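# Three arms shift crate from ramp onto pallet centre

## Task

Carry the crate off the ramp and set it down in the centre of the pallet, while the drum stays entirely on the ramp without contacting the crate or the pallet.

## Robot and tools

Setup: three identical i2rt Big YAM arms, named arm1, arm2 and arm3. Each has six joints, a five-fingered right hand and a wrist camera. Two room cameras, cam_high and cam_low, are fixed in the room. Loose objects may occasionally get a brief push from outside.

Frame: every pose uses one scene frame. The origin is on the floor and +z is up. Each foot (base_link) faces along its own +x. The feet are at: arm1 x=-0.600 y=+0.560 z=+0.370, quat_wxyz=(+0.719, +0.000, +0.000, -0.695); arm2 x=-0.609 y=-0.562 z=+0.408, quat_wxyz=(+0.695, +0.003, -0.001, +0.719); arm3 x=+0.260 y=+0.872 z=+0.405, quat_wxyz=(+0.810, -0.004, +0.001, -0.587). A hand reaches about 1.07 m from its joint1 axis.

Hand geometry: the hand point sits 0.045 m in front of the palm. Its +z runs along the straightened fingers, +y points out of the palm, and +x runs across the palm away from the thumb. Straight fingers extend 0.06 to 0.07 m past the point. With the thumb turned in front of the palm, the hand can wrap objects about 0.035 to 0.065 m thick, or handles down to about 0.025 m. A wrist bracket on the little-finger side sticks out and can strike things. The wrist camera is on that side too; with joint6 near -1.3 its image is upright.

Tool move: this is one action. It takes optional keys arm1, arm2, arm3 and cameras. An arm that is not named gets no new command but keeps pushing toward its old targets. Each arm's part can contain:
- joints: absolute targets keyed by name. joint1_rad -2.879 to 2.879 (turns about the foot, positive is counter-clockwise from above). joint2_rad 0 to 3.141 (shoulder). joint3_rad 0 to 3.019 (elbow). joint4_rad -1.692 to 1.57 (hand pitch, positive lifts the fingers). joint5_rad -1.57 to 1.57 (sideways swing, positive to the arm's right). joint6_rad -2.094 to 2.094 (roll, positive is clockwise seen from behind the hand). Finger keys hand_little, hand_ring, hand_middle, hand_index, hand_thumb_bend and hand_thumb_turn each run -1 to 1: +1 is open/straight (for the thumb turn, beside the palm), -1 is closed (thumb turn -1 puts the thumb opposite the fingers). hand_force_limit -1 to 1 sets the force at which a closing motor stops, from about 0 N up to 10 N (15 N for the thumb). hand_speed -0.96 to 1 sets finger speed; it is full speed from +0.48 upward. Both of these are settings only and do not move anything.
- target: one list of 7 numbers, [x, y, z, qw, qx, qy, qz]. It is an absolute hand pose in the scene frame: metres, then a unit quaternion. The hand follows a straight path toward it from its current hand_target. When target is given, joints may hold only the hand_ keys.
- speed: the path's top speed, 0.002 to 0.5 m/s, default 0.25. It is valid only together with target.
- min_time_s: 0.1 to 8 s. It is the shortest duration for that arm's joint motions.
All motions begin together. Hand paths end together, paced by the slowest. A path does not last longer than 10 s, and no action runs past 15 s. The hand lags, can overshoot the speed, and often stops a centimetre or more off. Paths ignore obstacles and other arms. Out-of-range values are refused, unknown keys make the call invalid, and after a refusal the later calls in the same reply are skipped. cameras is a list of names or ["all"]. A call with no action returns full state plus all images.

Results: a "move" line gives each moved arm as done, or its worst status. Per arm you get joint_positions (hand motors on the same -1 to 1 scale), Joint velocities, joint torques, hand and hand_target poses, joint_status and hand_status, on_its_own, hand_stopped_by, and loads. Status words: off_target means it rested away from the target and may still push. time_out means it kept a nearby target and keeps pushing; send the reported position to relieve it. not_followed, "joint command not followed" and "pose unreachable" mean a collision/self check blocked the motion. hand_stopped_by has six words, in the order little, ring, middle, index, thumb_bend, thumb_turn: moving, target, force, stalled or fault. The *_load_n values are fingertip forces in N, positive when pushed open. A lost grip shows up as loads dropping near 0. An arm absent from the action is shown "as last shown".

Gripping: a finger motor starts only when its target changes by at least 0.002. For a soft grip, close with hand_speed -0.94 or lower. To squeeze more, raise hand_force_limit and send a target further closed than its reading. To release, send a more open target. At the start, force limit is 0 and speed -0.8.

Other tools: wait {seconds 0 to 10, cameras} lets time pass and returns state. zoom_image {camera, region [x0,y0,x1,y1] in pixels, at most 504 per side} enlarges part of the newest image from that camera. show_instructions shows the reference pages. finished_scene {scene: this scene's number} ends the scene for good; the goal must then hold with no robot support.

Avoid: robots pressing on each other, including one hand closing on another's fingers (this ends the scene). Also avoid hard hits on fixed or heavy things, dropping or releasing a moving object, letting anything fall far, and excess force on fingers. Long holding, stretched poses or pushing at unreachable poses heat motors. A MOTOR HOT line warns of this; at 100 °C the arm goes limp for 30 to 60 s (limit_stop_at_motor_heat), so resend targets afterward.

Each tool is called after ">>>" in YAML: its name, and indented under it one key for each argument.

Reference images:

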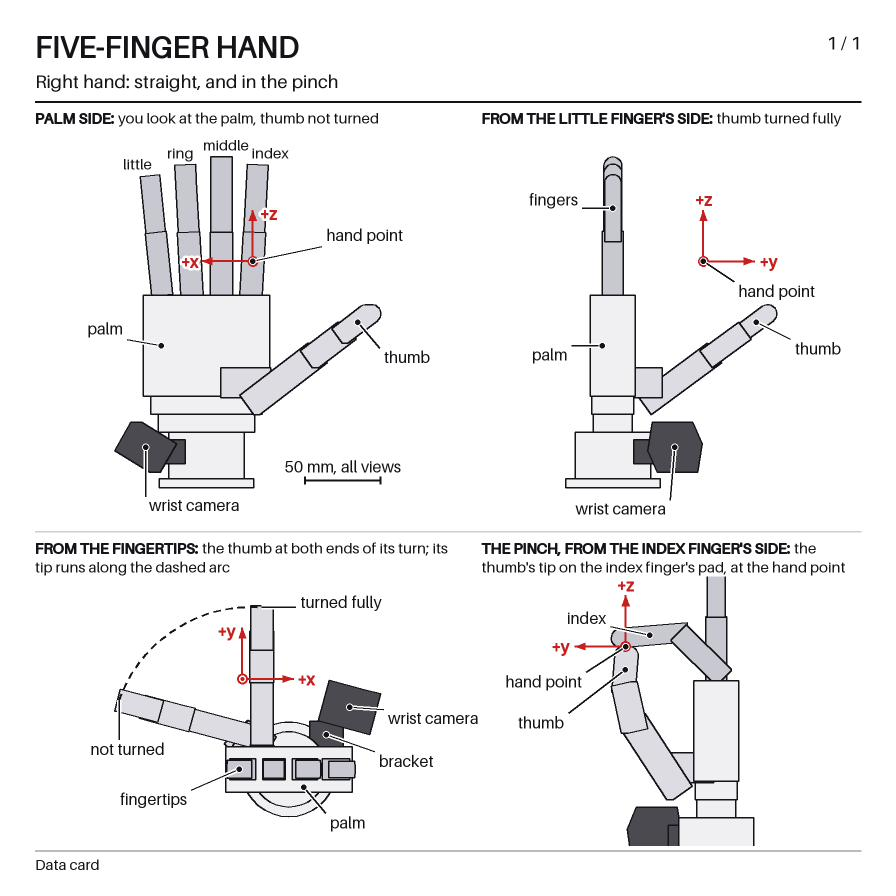

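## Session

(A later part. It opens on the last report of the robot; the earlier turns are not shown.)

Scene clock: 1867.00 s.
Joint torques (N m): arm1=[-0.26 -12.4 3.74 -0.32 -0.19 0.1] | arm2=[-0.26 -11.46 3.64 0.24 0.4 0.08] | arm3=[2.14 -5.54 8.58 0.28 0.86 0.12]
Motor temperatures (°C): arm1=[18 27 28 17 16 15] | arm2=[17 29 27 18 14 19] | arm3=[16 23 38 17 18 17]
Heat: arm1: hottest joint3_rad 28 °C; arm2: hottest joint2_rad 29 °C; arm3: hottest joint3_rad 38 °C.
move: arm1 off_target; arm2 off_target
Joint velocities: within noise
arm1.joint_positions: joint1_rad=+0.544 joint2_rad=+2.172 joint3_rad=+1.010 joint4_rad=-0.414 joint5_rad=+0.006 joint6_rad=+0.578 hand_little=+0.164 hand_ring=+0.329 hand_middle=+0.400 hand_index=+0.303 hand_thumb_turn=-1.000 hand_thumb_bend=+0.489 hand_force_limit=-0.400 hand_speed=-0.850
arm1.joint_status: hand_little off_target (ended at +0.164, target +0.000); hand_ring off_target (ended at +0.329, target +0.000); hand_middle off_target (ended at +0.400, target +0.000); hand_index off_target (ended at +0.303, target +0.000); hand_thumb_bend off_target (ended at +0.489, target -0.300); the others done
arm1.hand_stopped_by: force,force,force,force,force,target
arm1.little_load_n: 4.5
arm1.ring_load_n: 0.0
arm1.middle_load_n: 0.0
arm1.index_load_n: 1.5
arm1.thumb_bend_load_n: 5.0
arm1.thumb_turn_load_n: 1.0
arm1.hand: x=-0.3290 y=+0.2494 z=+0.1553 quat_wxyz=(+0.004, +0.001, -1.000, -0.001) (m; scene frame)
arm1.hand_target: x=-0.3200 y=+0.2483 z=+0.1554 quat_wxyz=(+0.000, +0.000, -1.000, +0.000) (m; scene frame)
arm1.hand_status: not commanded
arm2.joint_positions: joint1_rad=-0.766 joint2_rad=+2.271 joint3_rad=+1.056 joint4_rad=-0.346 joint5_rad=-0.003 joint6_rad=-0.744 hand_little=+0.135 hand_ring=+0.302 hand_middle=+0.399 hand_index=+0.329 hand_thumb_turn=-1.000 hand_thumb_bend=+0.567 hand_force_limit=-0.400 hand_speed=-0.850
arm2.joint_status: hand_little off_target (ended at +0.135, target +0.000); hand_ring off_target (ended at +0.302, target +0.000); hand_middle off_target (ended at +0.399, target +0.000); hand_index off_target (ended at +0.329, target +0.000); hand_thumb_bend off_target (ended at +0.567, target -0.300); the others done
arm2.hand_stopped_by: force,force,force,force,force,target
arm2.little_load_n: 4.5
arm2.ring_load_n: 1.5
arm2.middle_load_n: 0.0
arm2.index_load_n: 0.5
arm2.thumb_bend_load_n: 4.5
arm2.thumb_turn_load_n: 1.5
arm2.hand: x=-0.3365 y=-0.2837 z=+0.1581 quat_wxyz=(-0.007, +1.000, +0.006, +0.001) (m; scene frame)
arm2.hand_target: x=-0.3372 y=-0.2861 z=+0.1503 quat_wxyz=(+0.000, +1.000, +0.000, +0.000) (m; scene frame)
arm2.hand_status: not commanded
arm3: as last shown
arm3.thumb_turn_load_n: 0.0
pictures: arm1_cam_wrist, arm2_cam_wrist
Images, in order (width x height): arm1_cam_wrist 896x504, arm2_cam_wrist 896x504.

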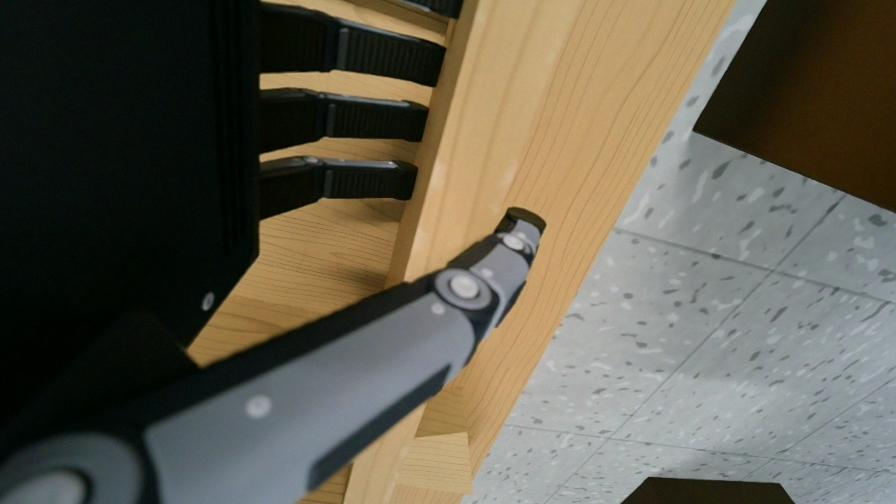

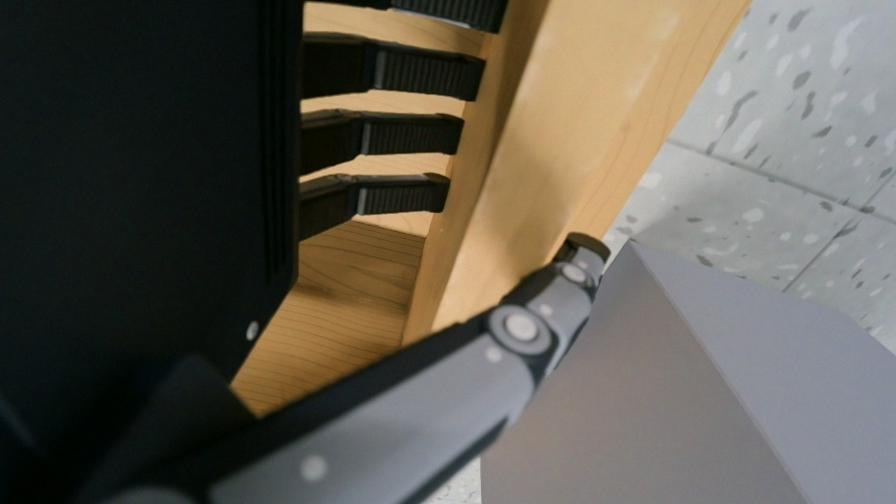

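>>> move:
  arm1: {"joints":{"hand_little":-0.4,"hand_ring":-0.4,"hand_middle":-0.4,"hand_index":-0.4,"hand_thumb_bend":-0.7,"hand_speed":-0.8,"hand_force_limit":1.0}}
  arm2: {"joints":{"hand_little":-0.4,"hand_ring":-0.4,"hand_middle":-0.4,"hand_index":-0.4,"hand_thumb_bend":-0.7,"hand_speed":-0.8,"hand_force_limit":1.0}}

>>> move:
  arm1: {"target":[-0.320,0.275,0.175,0,0,1,0],"speed":0.05}
  arm2: {"target":[-0.337,-0.310,0.170,0,1,0,0],"speed":0.05}

Scene clock: 1875.77 s.
Joint torques (N m): arm1=[-0.09 -12.4 3.77 -0.38 -0.42 0.15] | arm2=[-0.26 -11.46 3.66 0.16 0.82 0.22] | arm3=[2.14 -5.48 8.58 0.28 0.86 0.12]
Motor temperatures (°C): arm1=[18 27 28 17 16 15] | arm2=[17 29 26 18 15 19] | arm3=[16 23 38 17 18 17]
Heat: arm1: hottest joint3_rad 28 °C; arm2: hottest joint2_rad 29 °C; arm3: hottest joint3_rad 38 °C.
move: arm1 off_target; arm2 off_target
Joint velocities: within noise
arm1.joint_positions: joint1_rad=+0.544 joint2_rad=+2.172 joint3_rad=+1.010 joint4_rad=-0.410 joint5_rad=+0.012 joint6_rad=+0.571 hand_little=+0.130 hand_ring=+0.260 hand_middle=+0.337 hand_index=+0.272 hand_thumb_turn=-1.000 hand_thumb_bend=+0.476 hand_force_limit=+1.000 hand_speed=-0.800
arm1.joint_status: hand_little off_target (ended at +0.130, target -0.400); hand_ring off_target (ended at +0.260, target -0.400); hand_middle off_target (ended at +0.337, target -0.400); hand_index off_target (ended at +0.272, target -0.400); hand_thumb_bend off_target (ended at +0.476, target -0.700); the others done
arm1.hand_stopped_by: force,force,force,force,force,target
arm1.little_load_n: 0.0
arm1.ring_load_n: 10.5
arm1.middle_load_n: 11.5
arm1.index_load_n: 6.5
arm1.thumb_bend_load_n: 16.0
arm1.thumb_turn_load_n: 1.5
arm1.hand: x=-0.3296 y=+0.2480 z=+0.1548 quat_wxyz=(+0.005, +0.004, -1.000, +0.002) (m; scene frame)
arm1.hand_target: x=-0.3200 y=+0.2483 z=+0.1554 quat_wxyz=(+0.000, +0.000, -1.000, +0.000) (m; scene frame)
arm1.hand_status: not commanded
arm2.joint_positions: joint1_rad=-0.766 joint2_rad=+2.271 joint3_rad=+1.056 joint4_rad=-0.343 joint5_rad=-0.015 joint6_rad=-0.756 hand_little=+0.047 hand_ring=+0.233 hand_middle=+0.332 hand_index=+0.280 hand_thumb_turn=-0.999 hand_thumb_bend=+0.557 hand_force_limit=+1.000 hand_speed=-0.800
arm2.joint_status: hand_little off_target (ended at +0.047, target -0.400); hand_ring off_target (ended at +0.233, target -0.400); hand_middle off_target (ended at +0.332, target -0.400); hand_index off_target (ended at +0.280, target -0.400); hand_thumb_bend off_target (ended at +0.557, target -0.700); the others done
arm2.hand_stopped_by: force,force,force,force,force,target
arm2.little_load_n: 9.5
arm2.ring_load_n: 9.0
arm2.middle_load_n: 9.0
arm2.index_load_n: 4.5
arm2.thumb_bend_load_n: 19.0
arm2.thumb_turn_load_n: 7.0
arm2.hand: x=-0.3368 y=-0.2820 z=+0.1578 quat_wxyz=(-0.013, +1.000, +0.012, -0.002) (m; scene frame)
arm2.hand_target: x=-0.3372 y=-0.2862 z=+0.1503 quat_wxyz=(+0.000, +1.000, +0.000, +0.000) (m; scene frame)
arm2.hand_status: not commanded
arm3.joint_positions: joint1_rad=-0.526 joint2_rad=+1.192 joint3_rad=+0.510 joint4_rad=-0.497 joint5_rad=+0.807 joint6_rad=+0.994 hand_little=+0.600 hand_ring=+0.600 hand_middle=+0.600 hand_index=+0.600 hand_thumb_turn=-1.000 hand_thumb_bend=+1.000 hand_force_limit=+0.200 hand_speed=-0.700
arm3.joint_status: not commanded
arm3.hand_stopped_by: target,target,target,target,target,target
arm3.little_load_n: 0.0
arm3.ring_load_n: 0.0
arm3.middle_load_n: 0.0
arm3.index_load_n: 0.0
arm3.thumb_bend_load_n: 0.0
arm3.thumb_turn_load_n: 0.0
arm3.hand: x=+0.0983 y=+0.5665 z=+0.4346 quat_wxyz=(+0.289, -0.573, -0.699, +0.316) (m; scene frame)
arm3.hand_target: x=+0.1000 y=+0.5504 z=+0.4500 quat_wxyz=(+0.279, -0.575, -0.694, +0.333) (m; scene frame)
arm3.hand_status: not commanded
pictures: none

Scene clock: 1877.13 s.
Joint torques (N m): arm1=[1.14 -13.63 1.32 -1.36 -0.68 0.23] | arm2=[-2.37 -15.09 0.2 -0.66 1.18 -0.02] | arm3=[2.14 -5.54 8.58 0.25 0.85 0.12]
Motor temperatures (°C): arm1=[18 27 28 17 16 15] | arm2=[17 29 26 18 15 19] | arm3=[16 23 38 17 18 17]
Heat: arm1: hottest joint3_rad 28 °C; arm2: hottest joint2_rad 29 °C; arm3: hottest joint3_rad 38 °C.
move: arm1 off_target; arm2 off_target
Joint velocities: within noise
arm1.joint_positions: joint1_rad=+0.561 joint2_rad=+2.117 joint3_rad=+0.967 joint4_rad=-0.379 joint5_rad=+0.021 joint6_rad=+0.597 hand_little=+0.131 hand_ring=+0.260 hand_middle=+0.336 hand_index=+0.271 hand_thumb_turn=-1.000 hand_thumb_bend=+0.471 hand_force_limit=+1.000 hand_speed=-0.800
arm1.joint_status: not commanded
arm1.hand_stopped_by: force,force,force,force,force,target
arm1.little_load_n: 1.0
arm1.ring_load_n: 4.5
arm1.middle_load_n: 0.5
arm1.index_load_n: 0.0
arm1.thumb_bend_load_n: 0.0
arm1.thumb_turn_load_n: 0.0
arm1.hand: x=-0.3237 y=+0.2502 z=+0.1696 quat_wxyz=(-0.003, -0.001, -1.000, +0.023) (m; scene frame)
arm1.hand_target: x=-0.3207 y=+0.2743 z=+0.1745 quat_wxyz=(+0.001, +0.000, -1.000, +0.000) (m; scene frame)
arm1.hand_status: off_target (0.026 m and 2.7 deg from the pose sent, 0.035 m and 0.8 deg at the start)
arm2.joint_positions: joint1_rad=-0.772 joint2_rad=+2.257 joint3_rad=+1.033 joint4_rad=-0.315 joint5_rad=-0.025 joint6_rad=-0.770 hand_little=+0.047 hand_ring=+0.233 hand_middle=+0.332 hand_index=+0.280 hand_thumb_turn=-1.000 hand_thumb_bend=+0.555 hand_force_limit=+1.000 hand_speed=-0.800
arm2.joint_status: not commanded
arm2.hand_stopped_by: force,force,force,force,force,target
arm2.little_load_n: 6.0
arm2.ring_load_n: 5.5
arm2.middle_load_n: 5.0
arm2.index_load_n: 5.0
arm2.thumb_bend_load_n: 7.0
arm2.thumb_turn_load_n: 3.0
arm2.hand: x=-0.3371 y=-0.2844 z=+0.1591 quat_wxyz=(-0.023, +1.000, +0.016, +0.000) (m; scene frame)
arm2.hand_target: x=-0.3378 y=-0.3091 z=+0.1690 quat_wxyz=(+0.000, +1.000, +0.000, +0.000) (m; scene frame)
arm2.hand_status: off_target (0.028 m and 3.2 deg from the pose sent, 0.031 m and 2.1 deg at the start)
arm3: as last shown
pictures: none

>>> move:
  arm1: {"joints":{"hand_little":0.8,"hand_ring":0.8,"hand_middle":0.8,"hand_index":0.8,"hand_thumb_bend":1.0,"hand_speed":0.0,"hand_force_limit":0.0}}
  arm2: {"joints":{"hand_little":0.8,"hand_ring":0.8,"hand_middle":0.8,"hand_index":0.8,"hand_thumb_bend":1.0,"hand_speed":0.0,"hand_force_limit":0.0}}

>>> move:
  arm1: {"target":[-0.33,0.248,0.30,0,0,1,0],"speed":0.3}
  arm2: {"target":[-0.33,-0.286,0.30,0,1,0,0],"speed":0.3}

>>> move:
  arm1: {"target":[-0.32,0.238,0.28,0,0,0.9336,-0.3584],"speed":0.3,"joints":{"hand_little":0.5,"hand_ring":0.5,"hand_middle":0.5,"hand_index":0.5}}
  arm2: {"target":[-0.345,-0.27,0.28,-0.3584,0.9336,0,0],"speed":0.3,"joints":{"hand_little":0.5,"hand_ring":0.5,"hand_middle":0.5,"hand_index":0.5}}
  cameras: ["arm1_cam_wrist","arm2_cam_wrist","cam_high","cam_low"]

Scene clock: 2027.23 s.
Joint torques (N m): arm1=[-0.38 -13.39 2.43 -0.51 -0.02 0.05] | arm2=[-0.38 -13.57 2.22 -0.1 0.17 -0.02] | arm3=[2.14 -5.54 8.58 0.27 0.86 0.12]
Motor temperatures (°C): arm1=[18 29 25 18 18 15] | arm2=[17 34 23 18 19 19] | arm3=[16 23 38 17 18 17]
Heat: arm1: hottest joint2_rad 29 °C; arm2: hottest joint2_rad 34 °C; arm3: hottest joint3_rad 38 °C.
move: arm1 done; arm2 done
Joint velocities: within noise
arm1.joint_positions: joint1_rad=+0.582 joint2_rad=+2.116 joint3_rad=+0.949 joint4_rad=-0.403 joint5_rad=+0.003 joint6_rad=+0.615 hand_little=+0.800 hand_ring=+0.800 hand_middle=+0.800 hand_index=+0.800 hand_thumb_turn=-1.000 hand_thumb_bend=+1.000 hand_force_limit=+0.000 hand_speed=+0.000
arm1.joint_status: all done
arm1.hand_stopped_by: target,target,target,target,target,target
arm1.little_load_n: 0.0
arm1.ring_load_n: 0.0
arm1.middle_load_n: 0.0
arm1.index_load_n: 0.0
arm1.thumb_bend_load_n: 0.0
arm1.thumb_turn_load_n: 0.0
arm1.hand: x=-0.3234 y=+0.2717 z=+0.1695 quat_wxyz=(+0.001, +0.001, -1.000, +0.001) (m; scene frame)
arm1.hand_target: x=-0.3207 y=+0.2742 z=+0.1744 quat_wxyz=(+0.000, +0.000, -1.000, +0.000) (m; scene frame)
arm1.hand_status: not commanded
arm2.joint_positions: joint1_rad=-0.799 joint2_rad=+2.241 joint3_rad=+1.005 joint4_rad=-0.334 joint5_rad=+0.004 joint6_rad=-0.770 hand_little=+0.800 hand_ring=+0.800 hand_middle=+0.800 hand_index=+0.800 hand_thumb_turn=-1.000 hand_thumb_bend=+1.000 hand_force_limit=+0.000 hand_speed=+0.000
arm2.joint_status: all done
arm2.hand_stopped_by: target,target,target,target,target,target
arm2.little_load_n: 0.0
arm2.ring_load_n: 0.0
arm2.middle_load_n: 0.0
arm2.index_load_n: 0.0
arm2.thumb_bend_load_n: 0.0
arm2.thumb_turn_load_n: 0.0
arm2.hand: x=-0.3372 y=-0.3078 z=+0.1645 quat_wxyz=(-0.001, +1.000, +0.002, +0.000) (m; scene frame)
arm2.hand_target: x=-0.3376 y=-0.3091 z=+0.1690 quat_wxyz=(+0.000, +1.000, +0.000, +0.000) (m; scene frame)
arm2.hand_status: not commanded
arm3: as last shown
arm3.little_load_n: -0.5
pictures: none

Scene clock: 2028.57 s.
Joint torques (N m): arm1=[-1.79 -11.87 7.17 -0.62 -0.03 -0.1] | arm2=[0.26 -11.81 7.04 -0.17 0.2 0.06] | arm3=[2.14 -5.54 8.58 0.28 0.86 0.12]
Motor temperatures (°C): arm1=[18 29 25 18 18 15] | arm2=[17 34 23 18 19 19] | arm3=[16 23 38 17 18 17]
Heat: arm1: hottest joint2_rad 29 °C; arm2: hottest joint2_rad 34 °C; arm3: hottest joint3_rad 38 °C.
move: arm1 off_target; arm2 off_target
Joint velocities: within noise
arm1.joint_positions: joint1_rad=+0.548 joint2_rad=+1.835 joint3_rad=+0.964 joint4_rad=-0.730 joint5_rad=+0.003 joint6_rad=+0.582 hand_little=+0.800 hand_ring=+0.800 hand_middle=+0.800 hand_index=+0.800 hand_thumb_turn=-1.000 hand_thumb_bend=+1.000 hand_force_limit=+0.000 hand_speed=+0.000
arm1.joint_status: not commanded
arm1.hand_stopped_by: target,target,target,target,target,target
arm1.little_load_n: 0.5
arm1.ring_load_n: 0.0
arm1.middle_load_n: 0.0
arm1.index_load_n: 0.0
arm1.thumb_bend_load_n: 0.0
arm1.thumb_turn_load_n: 0.0
arm1.hand: x=-0.3368 y=+0.2656 z=+0.2888 quat_wxyz=(+0.010, +0.000, -1.000, -0.013) (m; scene frame)
arm1.hand_target: x=-0.3302 y=+0.2482 z=+0.3002 quat_wxyz=(+0.000, +0.000, -1.000, +0.000) (m; scene frame)
arm1.hand_status: off_target (0.022 m and 1.8 deg from the pose sent, 0.133 m and 0.2 deg at the start)
arm2.joint_positions: joint1_rad=-0.783 joint2_rad=+1.940 joint3_rad=+1.005 joint4_rad=-0.657 joint5_rad=+0.003 joint6_rad=-0.753 hand_little=+0.800 hand_ring=+0.800 hand_middle=+0.800 hand_index=+0.800 hand_thumb_turn=-1.000 hand_thumb_bend=+1.000 hand_force_limit=+0.000 hand_speed=+0.000
arm2.joint_status: not commanded
arm2.hand_stopped_by: target,target,target,target,target,target
arm2.little_load_n: 0.0
arm2.ring_load_n: 0.0
arm2.middle_load_n: 0.5
arm2.index_load_n: 0.0
arm2.thumb_bend_load_n: 0.0
arm2.thumb_turn_load_n: 0.0
arm2.hand: x=-0.3372 y=-0.2979 z=+0.2939 quat_wxyz=(+0.006, +1.000, +0.002, -0.007) (m; scene frame)
arm2.hand_target: x=-0.3302 y=-0.2861 z=+0.3001 quat_wxyz=(+0.000, +1.000, +0.000, +0.000) (m; scene frame)
arm2.hand_status: off_target (0.015 m and 1.1 deg from the pose sent, 0.137 m and 0.3 deg at the start)
arm3: as last shown
arm3.little_load_n: 0.0
pictures: none

Scene clock: 2030.70 s.
Joint torques (N m): arm1=[-0.15 -8.12 3.36 1.29 0.45 0] | arm2=[-0.79 -8.59 3.19 1.5 -0.32 -0.1] | arm3=[2.08 -5.54 8.58 0.27 0.85 0.12]
Motor temperatures (°C): arm1=[18 28 25 18 17 15] | arm2=[17 33 23 18 18 19] | arm3=[16 23 38 17 18 17]
Heat: arm1: hottest joint2_rad 28 °C; arm2: hottest joint2_rad 33 °C; arm3: hottest joint3_rad 38 °C.
move: arm1 done; arm2 done
Joint velocities: within noise
arm1.joint_positions: joint1_rad=+0.766 joint2_rad=+1.681 joint3_rad=+0.589 joint4_rad=+0.070 joint5_rad=+0.505 joint6_rad=+0.660 hand_little=+0.500 hand_ring=+0.500 hand_middle=+0.500 hand_index=+0.500 hand_thumb_turn=-1.000 hand_thumb_bend=+1.000 hand_force_limit=+0.000 hand_speed=+0.000
arm1.joint_status: all done
arm1.hand_stopped_by: target,target,target,target,target,target
arm1.little_load_n: 0.0
arm1.ring_load_n: 0.0
arm1.middle_load_n: 0.0
arm1.index_load_n: 0.0
arm1.thumb_bend_load_n: 0.0
arm1.thumb_turn_load_n: -0.5
arm1.hand: x=-0.3232 y=+0.2349 z=+0.2818 quat_wxyz=(+0.004, -0.002, -0.935, +0.355) (m; scene frame)
arm1.hand_target: x=-0.3201 y=+0.2380 z=+0.2801 quat_wxyz=(+0.000, +0.000, -0.934, +0.358) (m; scene frame)
arm1.hand_status: done (0.005 m and 0.7 deg from the pose sent, 0.034 m and 43.5 deg at the start)
arm2.joint_positions: joint1_rad=-0.983 joint2_rad=+1.831 joint3_rad=+0.647 joint4_rad=+0.088 joint5_rad=-0.571 joint6_rad=-0.811 hand_little=+0.500 hand_ring=+0.500 hand_middle=+0.500 hand_index=+0.500 hand_thumb_turn=-1.000 hand_thumb_bend=+1.000 hand_force_limit=+0.000 hand_speed=+0.000
arm2.joint_status: all done
arm2.hand_stopped_by: target,target,target,target,target,target
arm2.little_load_n: 0.0
arm2.ring_load_n: 0.0
arm2.middle_load_n: 0.0
arm2.index_load_n: 0.0
arm2.thumb_bend_load_n: 0.0
arm2.thumb_turn_load_n: 0.0
arm2.hand: x=-0.3453 y=-0.2672 z=+0.2827 quat_wxyz=(-0.357, +0.934, +0.001, -0.002) (m; scene frame)
arm2.hand_target: x=-0.3451 y=-0.2701 z=+0.2800 quat_wxyz=(-0.358, +0.934, +0.000, +0.000) (m; scene frame)
arm2.hand_status: done (0.004 m and 0.3 deg from the pose sent, 0.032 m and 42.7 deg at the start)
arm3: as last shown
pictures: arm1_cam_wrist, arm2_cam_wrist, cam_high, cam_low
Images, in order (width x height): arm1_cam_wrist 896x504, arm2_cam_wrist 896x504, cam_high 896x504, cam_low 896x504.

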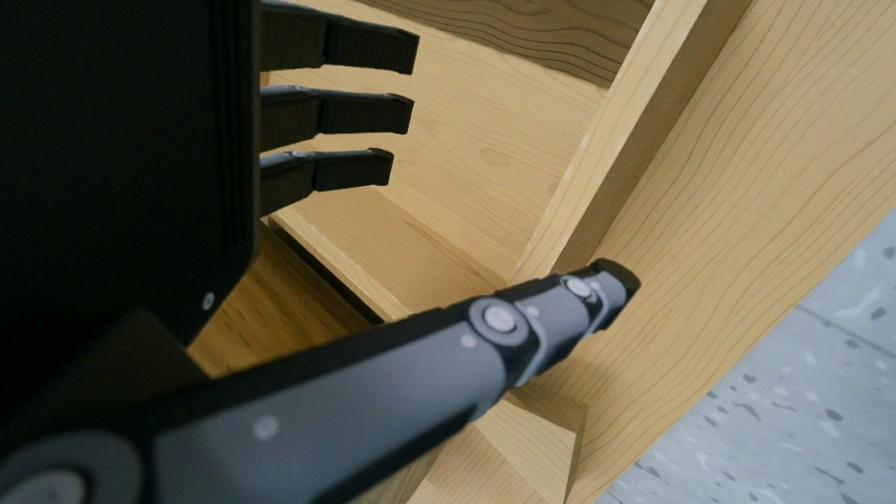

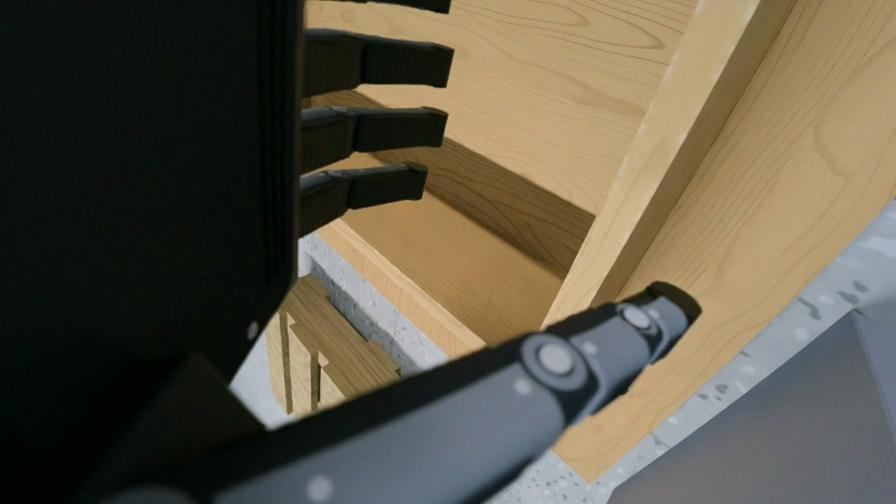

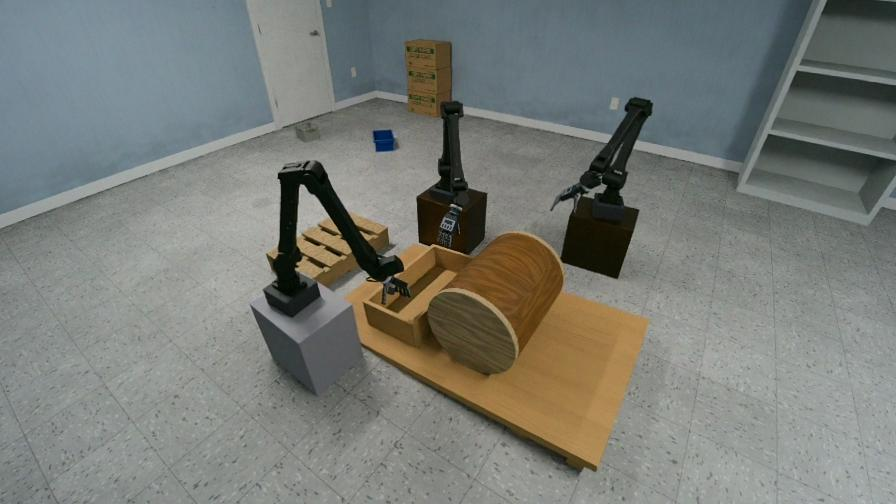

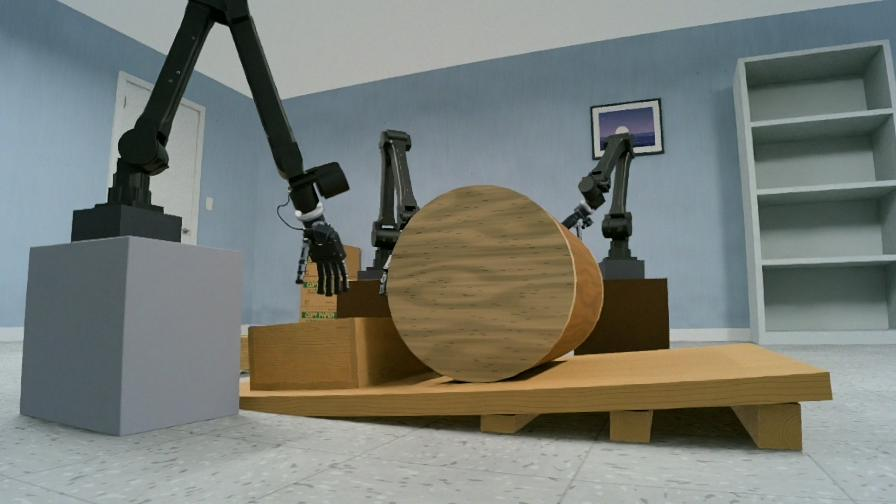

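>>> move:
  arm1: {"target":[-0.318,0.248,0.172,0,0,0.9336,-0.3584],"speed":0.12}
  arm2: {"target":[-0.347,-0.286,0.170,-0.3584,0.9336,0,0],"speed":0.12}
  cameras: ["arm1_cam_wrist","arm2_cam_wrist"]

Scene clock: 2055.03 s.
Joint torques (N m): arm1=[-0.21 -9.35 2.48 1.13 0.48 0.04] | arm2=[-0.85 -8.59 1.91 1.46 -0.34 -0.19] | arm3=[2.14 -5.54 8.58 0.27 0.86 0.12]
Motor temperatures (°C): arm1=[18 26 25 18 17 15] | arm2=[17 30 23 18 17 19] | arm3=[16 23 39 17 18 17]
Heat: arm1: hottest joint2_rad 26 °C; arm2: hottest joint2_rad 30 °C; arm3: hottest joint3_rad 39 °C.
move: arm1 off_target; arm2 done
Joint velocities: within noise
arm1.joint_positions: joint1_rad=+0.791 joint2_rad=+2.063 joint3_rad=+0.580 joint4_rad=+0.426 joint5_rad=+0.518 joint6_rad=+0.681 hand_little=+0.500 hand_ring=+0.500 hand_middle=+0.500 hand_index=+0.500 hand_thumb_turn=-1.000 hand_thumb_bend=+1.000 hand_force_limit=+0.000 hand_speed=+0.000
arm1.joint_status: not commanded
arm1.hand_stopped_by: target,target,target,target,target,target
arm1.little_load_n: 0.0
arm1.ring_load_n: 0.0
arm1.middle_load_n: 0.0
arm1.index_load_n: 0.0
arm1.thumb_bend_load_n: 0.0
arm1.thumb_turn_load_n: 0.0
arm1.hand: x=-0.3316 y=+0.2541 z=+0.1701 quat_wxyz=(+0.013, +0.003, -0.937, +0.348) (m; scene frame)
arm1.hand_target: x=-0.3182 y=+0.2484 z=+0.1723 quat_wxyz=(+0.000, +0.000, -0.934, +0.358) (m; scene frame)
arm1.hand_status: off_target (0.015 m and 1.9 deg from the pose sent, 0.111 m and 0.7 deg at the start)
arm2.joint_positions: joint1_rad=-1.019 joint2_rad=+2.184 joint3_rad=+0.664 joint4_rad=+0.400 joint5_rad=-0.587 joint6_rad=-0.841 hand_little=+0.500 hand_ring=+0.500 hand_middle=+0.500 hand_index=+0.500 hand_thumb_turn=-1.000 hand_thumb_bend=+1.000 hand_force_limit=+0.000 hand_speed=+0.000
arm2.joint_status: not commanded
arm2.hand_stopped_by: target,target,target,target,target,target
arm2.little_load_n: 0.0
arm2.ring_load_n: 0.0
arm2.middle_load_n: 0.0
arm2.index_load_n: 0.0
arm2.thumb_bend_load_n: 0.0
arm2.thumb_turn_load_n: 0.0
arm2.hand: x=-0.3525 y=-0.2863 z=+0.1764 quat_wxyz=(-0.356, +0.934, -0.003, -0.005) (m; scene frame)
arm2.hand_target: x=-0.3472 y=-0.2862 z=+0.1702 quat_wxyz=(-0.358, +0.934, +0.000, +0.000) (m; scene frame)
arm2.hand_status: done (0.008 m and 0.7 deg from the pose sent, 0.114 m and 0.3 deg at the start)
arm3: as last shown
pictures: arm1_cam_wrist, arm2_cam_wrist
Images, in order (width x height): arm1_cam_wrist 896x504, arm2_cam_wrist 896x504.

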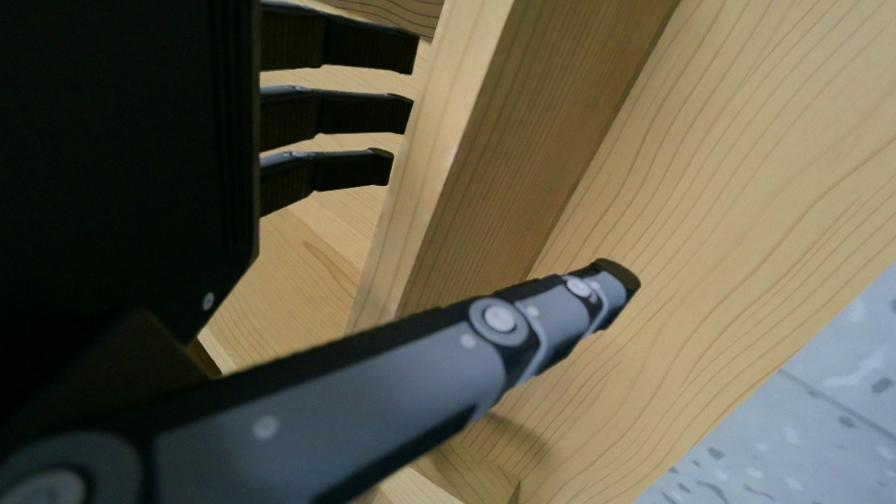

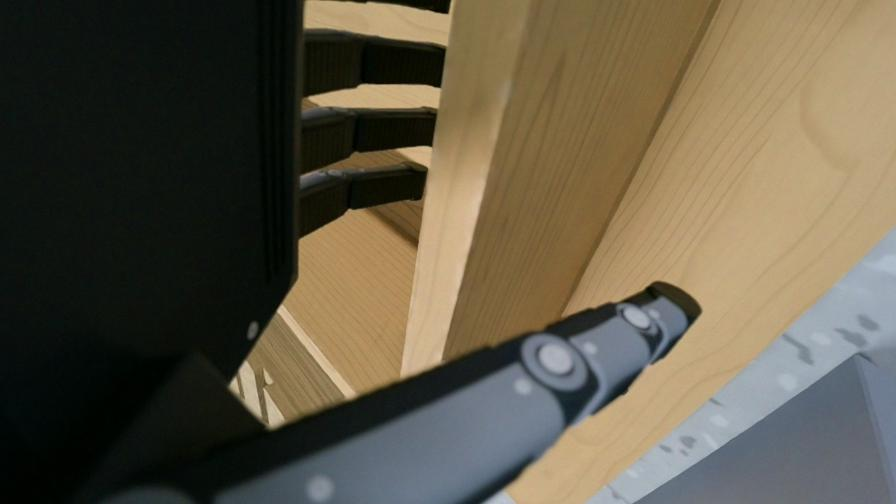

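>>> move:
  arm1: {"joints":{"hand_little":-0.3,"hand_ring":-0.3,"hand_middle":-0.3,"hand_index":-0.3,"hand_thumb_bend":-0.3,"hand_speed":-0.85,"hand_force_limit":-0.4}}
  arm2: {"joints":{"hand_little":-0.3,"hand_ring":-0.3,"hand_middle":-0.3,"hand_index":-0.3,"hand_thumb_bend":-0.3,"hand_speed":-0.85,"hand_force_limit":-0.4}}
  cameras: ["arm1_cam_wrist","arm2_cam_wrist"]

Scene clock: 2065.53 s.
Joint torques (N m): arm1=[-0.21 -9.52 1.89 0.99 0.12 0.1] | arm2=[-0.79 -8.47 1.59 1.4 -0.06 -0.11] | arm3=[2.14 -5.54 8.57 0.27 0.86 0.12]
Motor temperatures (°C): arm1=[18 26 25 18 17 15] | arm2=[17 29 23 18 17 19] | arm3=[16 23 39 17 18 17]
Heat: arm1: hottest joint2_rad 26 °C; arm2: hottest joint2_rad 29 °C; arm3: hottest joint3_rad 39 °C.
move: arm1 off_target; arm2 off_target
Joint velocities: within noise
arm1.joint_positions: joint1_rad=+0.791 joint2_rad=+2.063 joint3_rad=+0.590 joint4_rad=+0.433 joint5_rad=+0.527 joint6_rad=+0.676 hand_little=-0.151 hand_ring=-0.040 hand_middle=+0.015 hand_index=-0.067 hand_thumb_turn=-1.000 hand_thumb_bend=+0.345 hand_force_limit=-0.400 hand_speed=-0.850
arm1.joint_status: hand_little off_target (ended at -0.151, target -0.300); hand_ring off_target (ended at -0.040, target -0.300); hand_middle off_target (ended at +0.015, target -0.300); hand_index off_target (ended at -0.067, target -0.300); hand_thumb_bend off_target (ended at +0.345, target -0.300); the others done
arm1.hand_stopped_by: force,force,force,force,force,target
arm1.little_load_n: 4.0
arm1.ring_load_n: 0.0
arm1.middle_load_n: 0.0
arm1.index_load_n: 0.5
arm1.thumb_bend_load_n: 5.0
arm1.thumb_turn_load_n: 1.0
arm1.hand: x=-0.3275 y=+0.2477 z=+0.1724 quat_wxyz=(+0.011, +0.002, -0.934, +0.356) (m; scene frame)
arm1.hand_target: x=-0.3181 y=+0.2483 z=+0.1723 quat_wxyz=(+0.000, +0.000, -0.934, +0.358) (m; scene frame)
arm1.hand_status: not commanded
arm2.joint_positions: joint1_rad=-1.019 joint2_rad=+2.185 joint3_rad=+0.668 joint4_rad=+0.402 joint5_rad=-0.595 joint6_rad=-0.848 hand_little=-0.138 hand_ring=-0.040 hand_middle=+0.044 hand_index=-0.012 hand_thumb_turn=-1.000 hand_thumb_bend=+0.309 hand_force_limit=-0.400 hand_speed=-0.850
arm2.joint_status: hand_little off_target (ended at -0.138, target -0.300); hand_ring off_target (ended at -0.040, target -0.300); hand_middle off_target (ended at +0.044, target -0.300); hand_index off_target (ended at -0.012, target -0.300); hand_thumb_bend off_target (ended at +0.309, target -0.300); the others done
arm2.hand_stopped_by: force,force,force,force,force,target
arm2.little_load_n: 3.0
arm2.ring_load_n: 0.0
arm2.middle_load_n: 0.0
arm2.index_load_n: 0.0
arm2.thumb_bend_load_n: 4.5
arm2.thumb_turn_load_n: 1.0
arm2.hand: x=-0.3504 y=-0.2838 z=+0.1771 quat_wxyz=(-0.360, +0.933, +0.002, -0.003) (m; scene frame)
arm2.hand_target: x=-0.3471 y=-0.2862 z=+0.1702 quat_wxyz=(-0.358, +0.934, +0.000, +0.000) (m; scene frame)
arm2.hand_status: not commanded
arm3: as last shown
pictures: arm1_cam_wrist, arm2_cam_wrist
Images, in order (width x height): arm1_cam_wrist 896x504, arm2_cam_wrist 896x504.

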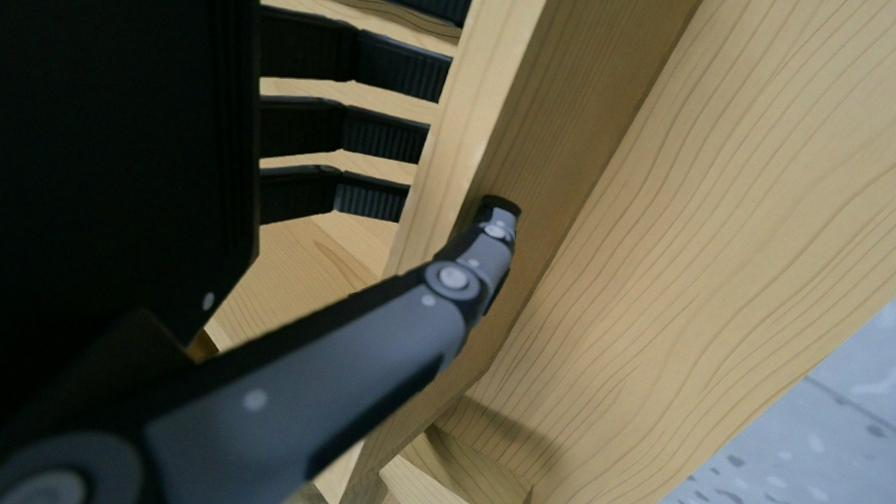

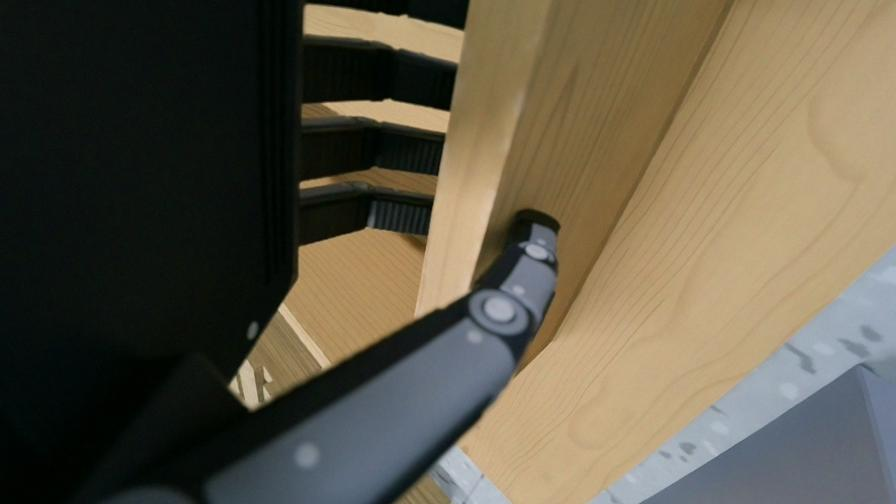

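Matches the prediction. Squeeze harder.

>>> move:
  arm1: {"joints":{"hand_little":-0.6,"hand_ring":-0.6,"hand_middle":-0.6,"hand_index":-0.6,"hand_thumb_bend":-0.6,"hand_speed":-0.86,"hand_force_limit":0.7}}
  arm2: {"joints":{"hand_little":-0.6,"hand_ring":-0.6,"hand_middle":-0.6,"hand_index":-0.6,"hand_thumb_bend":-0.6,"hand_speed":-0.86,"hand_force_limit":0.7}}

>>> move:
  arm1: {"joints":{"hand_little":-0.7,"hand_ring":-0.7,"hand_middle":-0.7,"hand_index":-0.7,"hand_thumb_bend":-0.7,"hand_speed":-0.86,"hand_force_limit":1.0}}
  arm2: {"joints":{"hand_little":-0.7,"hand_ring":-0.7,"hand_middle":-0.7,"hand_index":-0.7,"hand_thumb_bend":-0.7,"hand_speed":-0.86,"hand_force_limit":1.0}}

>>> move:
  arm1: {"target":[-0.318,0.248,0.21,0,0,0.9336,-0.3584],"speed":0.05}
  arm2: {"target":[-0.347,-0.286,0.21,-0.3584,0.9336,0,0],"speed":0.05}
  cameras: ["arm1_cam_wrist","arm2_cam_wrist"]

Scene clock: 2081.50 s.
Joint torques (N m): arm1=[0.03 -9.7 1.77 0.83 0.12 0.1] | arm2=[-0.79 -8.76 1.52 1.39 0.03 -0.07] | arm3=[2.14 -5.48 8.58 0.28 0.86 0.12]
Motor temperatures (°C): arm1=[18 25 25 18 17 15] | arm2=[17 27 23 18 17 19] | arm3=[16 23 39 17 18 17]
Heat: arm1: hottest joint2_rad 25 °C; arm2: hottest joint2_rad 27 °C; arm3: hottest joint3_rad 39 °C.
move: arm1 off_target; arm2 off_target
Joint velocities: within noise
arm1.joint_positions: joint1_rad=+0.791 joint2_rad=+2.065 joint3_rad=+0.592 joint4_rad=+0.435 joint5_rad=+0.527 joint6_rad=+0.673 hand_little=-0.172 hand_ring=-0.088 hand_middle=-0.044 hand_index=-0.089 hand_thumb_turn=-1.000 hand_thumb_bend=+0.331 hand_force_limit=+0.700 hand_speed=-0.860
arm1.joint_status: hand_little off_target (ended at -0.172, target -0.600); hand_ring off_target (ended at -0.088, target -0.600); hand_middle off_target (ended at -0.044, target -0.600); hand_index off_target (ended at -0.089, target -0.600); hand_thumb_bend off_target (ended at +0.331, target -0.600); the others done
arm1.hand_stopped_by: force,force,force,force,force,target
arm1.little_load_n: 7.0
arm1.ring_load_n: 9.0
arm1.middle_load_n: 11.0
arm1.index_load_n: 5.5
arm1.thumb_bend_load_n: 14.0
arm1.thumb_turn_load_n: 1.0
arm1.hand: x=-0.3272 y=+0.2473 z=+0.1722 quat_wxyz=(+0.011, +0.003, -0.934, +0.357) (m; scene frame)
arm1.hand_target: x=-0.3181 y=+0.2482 z=+0.1724 quat_wxyz=(+0.000, +0.000, -0.934, +0.358) (m; scene frame)
arm1.hand_status: not commanded
arm2.joint_positions: joint1_rad=-1.019 joint2_rad=+2.186 joint3_rad=+0.669 joint4_rad=+0.402 joint5_rad=-0.597 joint6_rad=-0.852 hand_little=-0.160 hand_ring=-0.071 hand_middle=-0.015 hand_index=-0.058 hand_thumb_turn=-1.000 hand_thumb_bend=+0.293 hand_force_limit=+0.700 hand_speed=-0.860
arm2.joint_status: hand_little off_target (ended at -0.160, target -0.600); hand_ring off_target (ended at -0.071, target -0.600); hand_middle off_target (ended at -0.015, target -0.600); hand_index off_target (ended at -0.058, target -0.600); hand_thumb_bend off_target (ended at +0.293, target -0.600); the others done
arm2.hand_stopped_by: force,force,force,force,force,target
arm2.little_load_n: 4.0
arm2.ring_load_n: 7.0
arm2.middle_load_n: 8.0
arm2.index_load_n: 10.0
arm2.thumb_bend_load_n: 14.0
arm2.thumb_turn_load_n: 1.5
arm2.hand: x=-0.3505 y=-0.2835 z=+0.1767 quat_wxyz=(-0.361, +0.932, +0.004, -0.004) (m; scene frame)
arm2.hand_target: x=-0.3471 y=-0.2862 z=+0.1702 quat_wxyz=(-0.358, +0.934, +0.000, +0.000) (m; scene frame)
arm2.hand_status: not commanded
arm3: as last shown
pictures: none

Scene clock: 2082.13 s.
Joint torques (N m): arm1=[-0.03 -9.88 1.63 0.91 0.11 0.15] | arm2=[-0.79 -8.82 1.48 1.37 0.11 -0.06] | arm3=[2.08 -5.54 8.58 0.28 0.86 0.12]
Motor temperatures (°C): arm1=[18 25 25 18 17 15] | arm2=[17 27 23 18 17 19] | arm3=[16 23 39 17 18 17]
Heat: arm1: hottest joint2_rad 25 °C; arm2: hottest joint2_rad 27 °C; arm3: hottest joint3_rad 39 °C.
move: arm1 off_target; arm2 off_target
Joint velocities: within noise
arm1.joint_positions: joint1_rad=+0.791 joint2_rad=+2.065 joint3_rad=+0.592 joint4_rad=+0.435 joint5_rad=+0.527 joint6_rad=+0.670 hand_little=-0.193 hand_ring=-0.097 hand_middle=-0.045 hand_index=-0.109 hand_thumb_turn=-1.000 hand_thumb_bend=+0.335 hand_force_limit=+1.000 hand_speed=-0.860
arm1.joint_status: hand_little off_target (ended at -0.193, target -0.700); hand_ring off_target (ended at -0.097, target -0.700); hand_middle off_target (ended at -0.045, target -0.700); hand_index off_target (ended at -0.109, target -0.700); hand_thumb_bend off_target (ended at +0.335, target -0.700); the others done
arm1.hand_stopped_by: force,force,force,force,force,target
arm1.little_load_n: 10.5
arm1.ring_load_n: 8.5
arm1.middle_load_n: 5.0
arm1.index_load_n: 13.0
arm1.thumb_bend_load_n: 16.5
arm1.thumb_turn_load_n: 0.5
arm1.hand: x=-0.3270 y=+0.2470 z=+0.1722 quat_wxyz=(+0.011, +0.004, -0.934, +0.357) (m; scene frame)
arm1.hand_target: x=-0.3182 y=+0.2483 z=+0.1723 quat_wxyz=(+0.000, +0.000, -0.934, +0.358) (m; scene frame)
arm1.hand_status: not commanded
arm2.joint_positions: joint1_rad=-1.019 joint2_rad=+2.186 joint3_rad=+0.669 joint4_rad=+0.403 joint5_rad=-0.600 joint6_rad=-0.853 hand_little=-0.182 hand_ring=-0.080 hand_middle=-0.024 hand_index=-0.058 hand_thumb_turn=-1.000 hand_thumb_bend=+0.297 hand_force_limit=+1.000 hand_speed=-0.860
arm2.joint_status: hand_little off_target (ended at -0.182, target -0.700); hand_ring off_target (ended at -0.080, target -0.700); hand_middle off_target (ended at -0.024, target -0.700); hand_index off_target (ended at -0.058, target -0.700); hand_thumb_bend off_target (ended at +0.297, target -0.700); the others done
arm2.hand_stopped_by: force,force,force,force,force,target
arm2.little_load_n: 10.0
arm2.ring_load_n: 7.5
arm2.middle_load_n: 9.0
arm2.index_load_n: 6.0
arm2.thumb_bend_load_n: 15.5
arm2.thumb_turn_load_n: 2.0
arm2.hand: x=-0.3505 y=-0.2830 z=+0.1769 quat_wxyz=(-0.362, +0.932, +0.005, -0.004) (m; scene frame)
arm2.hand_target: x=-0.3472 y=-0.2861 z=+0.1702 quat_wxyz=(-0.358, +0.934, +0.000, +0.000) (m; scene frame)
arm2.hand_status: not commanded
arm3.joint_positions: joint1_rad=-0.526 joint2_rad=+1.192 joint3_rad=+0.510 joint4_rad=-0.497 joint5_rad=+0.807 joint6_rad=+0.994 hand_little=+0.600 hand_ring=+0.600 hand_middle=+0.600 hand_index=+0.600 hand_thumb_turn=-1.000 hand_thumb_bend=+1.000 hand_force_limit=+0.200 hand_speed=-0.700
arm3.joint_status: not commanded
arm3.hand_stopped_by: target,target,target,target,target,target
arm3.little_load_n: 0.0
arm3.ring_load_n: 0.0
arm3.middle_load_n: 0.0
arm3.index_load_n: 0.0
arm3.thumb_bend_load_n: -0.5
arm3.thumb_turn_load_n: 0.0
arm3.hand: x=+0.0983 y=+0.5665 z=+0.4346 quat_wxyz=(+0.289, -0.573, -0.699, +0.316) (m; scene frame)
arm3.hand_target: x=+0.1000 y=+0.5504 z=+0.4500 quat_wxyz=(+0.279, -0.575, -0.694, +0.333) (m; scene frame)
arm3.hand_status: not commanded
pictures: none

Scene clock: 2083.60 s.
Joint torques (N m): arm1=[-0.32 -14.51 0.43 0.12 0.29 0.1] | arm2=[-1.67 -15.56 -0.4 0.18 -0.06 0] | arm3=[2.08 -5.54 8.57 0.27 0.86 0.12]
Motor temperatures (°C): arm1=[18 26 25 18 17 15] | arm2=[17 27 23 18 17 19] | arm3=[16 23 39 17 18 17]
Heat: arm1: hottest joint2_rad 26 °C; arm2: hottest joint2_rad 27 °C; arm3: hottest joint3_rad 39 °C.
move: arm1 off_target; arm2 off_target
Joint velocities: within noise
arm1.joint_positions: joint1_rad=+0.791 joint2_rad=+2.000 joint3_rad=+0.593 joint4_rad=+0.350 joint5_rad=+0.522 joint6_rad=+0.673 hand_little=-0.193 hand_ring=-0.097 hand_middle=-0.045 hand_index=-0.109 hand_thumb_turn=-1.000 hand_thumb_bend=+0.335 hand_force_limit=+1.000 hand_speed=-0.860
arm1.joint_status: not commanded
arm1.hand_stopped_by: force,force,force,force,force,target
arm1.little_load_n: 4.5
arm1.ring_load_n: 5.5
arm1.middle_load_n: 5.5
arm1.index_load_n: 15.5
arm1.thumb_bend_load_n: 17.5
arm1.thumb_turn_load_n: 3.0
arm1.hand: x=-0.3264 y=+0.2479 z=+0.1878 quat_wxyz=(+0.016, +0.006, -0.937, +0.349) (m; scene frame)
arm1.hand_target: x=-0.3182 y=+0.2479 z=+0.2083 quat_wxyz=(+0.000, +0.000, -0.934, +0.358) (m; scene frame)
arm1.hand_status: off_target (0.024 m and 2.3 deg from the pose sent, 0.039 m and 1.4 deg at the start)
arm2.joint_positions: joint1_rad=-1.005 joint2_rad=+2.151 joint3_rad=+0.662 joint4_rad=+0.342 joint5_rad=-0.594 joint6_rad=-0.855 hand_little=-0.183 hand_ring=-0.080 hand_middle=-0.023 hand_index=-0.058 hand_thumb_turn=-1.000 hand_thumb_bend=+0.297 hand_force_limit=+1.000 hand_speed=-0.860
arm2.joint_status: not commanded
arm2.hand_stopped_by: force,force,force,force,force,target
arm2.little_load_n: 0.5
arm2.ring_load_n: 5.0
arm2.middle_load_n: 12.5
arm2.index_load_n: 11.5
arm2.thumb_bend_load_n: 17.5
arm2.thumb_turn_load_n: 4.5
arm2.hand: x=-0.3591 y=-0.2842 z=+0.1852 quat_wxyz=(-0.352, +0.936, +0.007, -0.017) (m; scene frame)
arm2.hand_target: x=-0.3475 y=-0.2857 z=+0.2077 quat_wxyz=(-0.358, +0.934, +0.000, +0.000) (m; scene frame)
arm2.hand_status: off_target (0.028 m and 2.2 deg from the pose sent, 0.033 m and 0.9 deg at the start)
arm3: as last shown
arm3.thumb_bend_load_n: 0.0
pictures: arm1_cam_wrist, arm2_cam_wrist
Images, in order (width x height): arm1_cam_wrist 896x504, arm2_cam_wrist 896x504.

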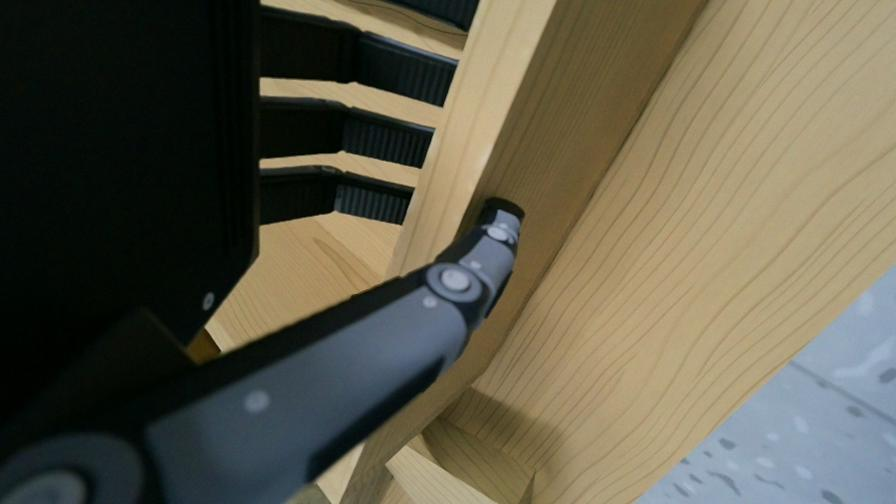

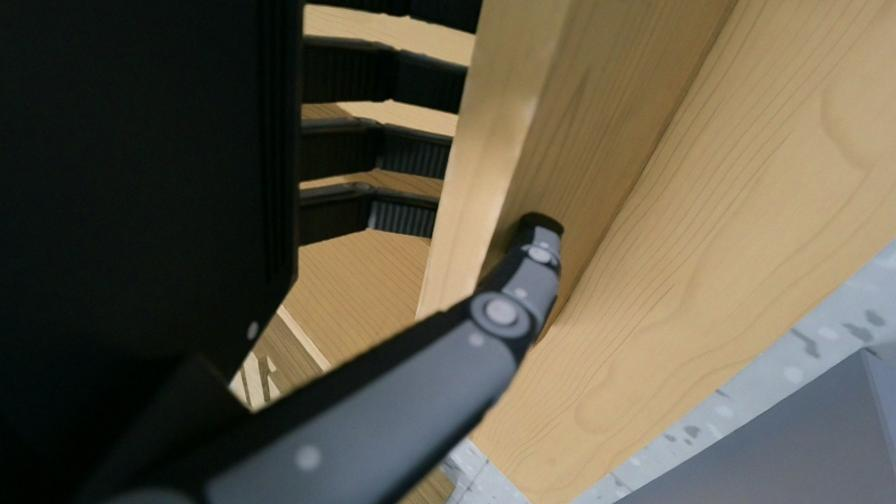

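>>> move:
  arm1: {"target":[-0.318,0.248,0.25,0,0,0.9336,-0.3584],"speed":0.05}
  arm2: {"target":[-0.347,-0.286,0.255,-0.3584,0.9336,0,0],"speed":0.05}
  cameras: ["arm1_cam_wrist","arm2_cam_wrist","cam_low"]

Scene clock: 2090.60 s.
Joint torques (N m): arm1=[-0.21 -14.74 1.66 -0.01 0.14 0.09] | arm2=[-1.61 -14.86 0.95 0.02 -0.06 0] | arm3=[2.14 -5.54 8.58 0.27 0.85 0.12]
Motor temperatures (°C): arm1=[18 27 25 18 17 15] | arm2=[17 27 23 18 16 19] | arm3=[16 23 39 17 18 17]
Heat: arm1: hottest joint2_rad 27 °C; arm2: hottest joint2_rad 27 °C; arm3: hottest joint3_rad 39 °C.
move: arm1 off_target; arm2 off_target
Joint velocities: within noise
arm1.joint_positions: joint1_rad=+0.791 joint2_rad=+1.852 joint3_rad=+0.580 joint4_rad=+0.216 joint5_rad=+0.526 joint6_rad=+0.673 hand_little=-0.193 hand_ring=-0.097 hand_middle=-0.045 hand_index=-0.109 hand_thumb_turn=-1.000 hand_thumb_bend=+0.336 hand_force_limit=+1.000 hand_speed=-0.860
arm1.joint_status: not commanded
arm1.hand_stopped_by: force,force,force,force,force,target
arm1.little_load_n: 4.5
arm1.ring_load_n: 5.5
arm1.middle_load_n: 5.5
arm1.index_load_n: 15.0
arm1.thumb_bend_load_n: 18.0
arm1.thumb_turn_load_n: 3.0
arm1.hand: x=-0.3259 y=+0.2463 z=+0.2288 quat_wxyz=(+0.017, +0.005, -0.936, +0.351) (m; scene frame)
arm1.hand_target: x=-0.3180 y=+0.2477 z=+0.2484 quat_wxyz=(+0.000, +0.000, -0.934, +0.358) (m; scene frame)
arm1.hand_status: off_target (0.023 m and 2.3 deg from the pose sent, 0.063 m and 2.2 deg at the start)
arm2.joint_positions: joint1_rad=-1.005 joint2_rad=+1.992 joint3_rad=+0.635 joint4_rad=+0.212 joint5_rad=-0.594 joint6_rad=-0.855 hand_little=-0.183 hand_ring=-0.080 hand_middle=-0.023 hand_index=-0.058 hand_thumb_turn=-1.000 hand_thumb_bend=+0.297 hand_force_limit=+1.000 hand_speed=-0.860
arm2.joint_status: not commanded
arm2.hand_stopped_by: force,force,force,force,force,target
arm2.little_load_n: 0.0
arm2.ring_load_n: 4.5
arm2.middle_load_n: 13.0
arm2.index_load_n: 13.0
arm2.thumb_bend_load_n: 16.5
arm2.thumb_turn_load_n: 4.5
arm2.hand: x=-0.3572 y=-0.2832 z=+0.2308 quat_wxyz=(-0.352, +0.936, +0.007, -0.016) (m; scene frame)
arm2.hand_target: x=-0.3474 y=-0.2857 z=+0.2527 quat_wxyz=(-0.358, +0.934, +0.000, +0.000) (m; scene frame)
arm2.hand_status: off_target (0.026 m and 2.2 deg from the pose sent, 0.071 m and 2.2 deg at the start)
arm3: as last shown
pictures: arm1_cam_wrist, arm2_cam_wrist, cam_low
Images, in order (width x height): arm1_cam_wrist 896x504, arm2_cam_wrist 896x504, cam_low 896x504.

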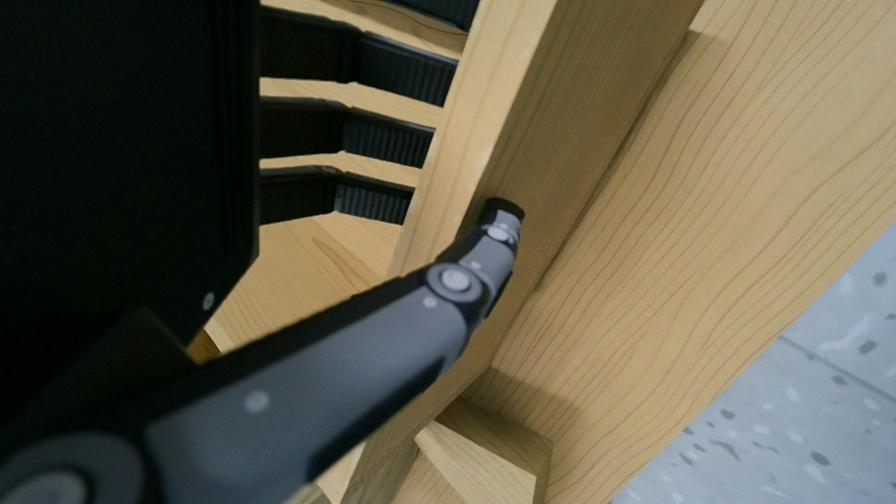

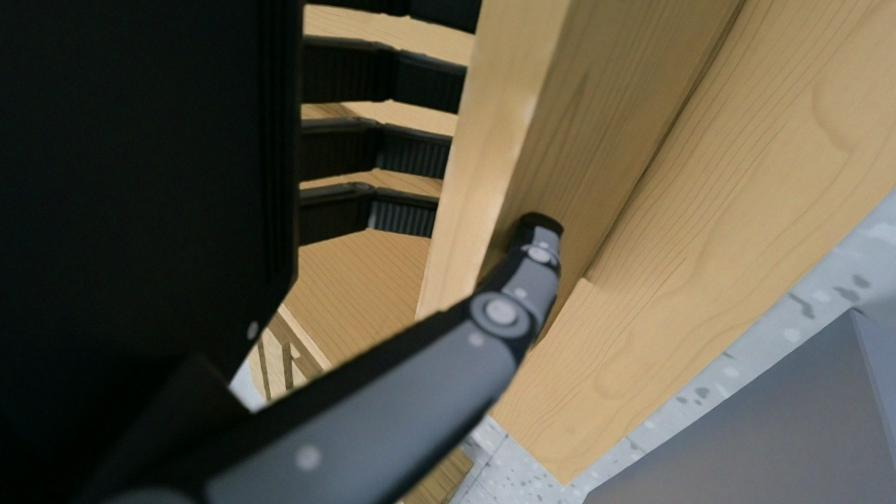

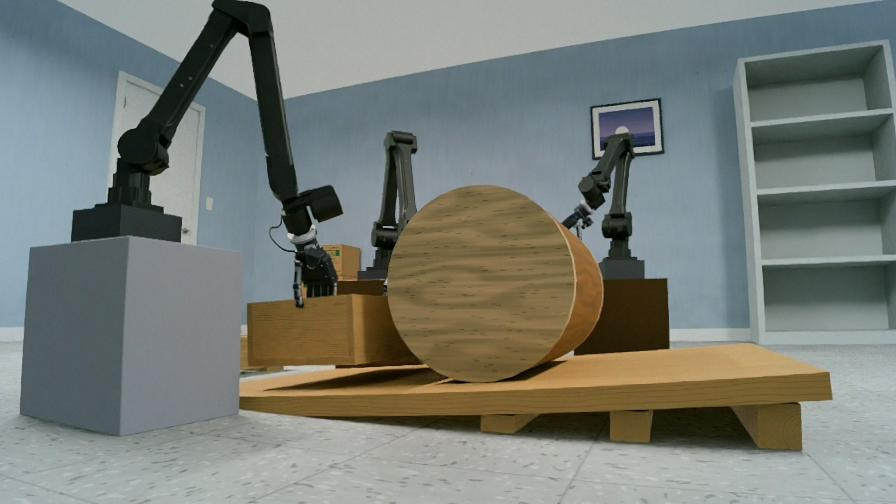

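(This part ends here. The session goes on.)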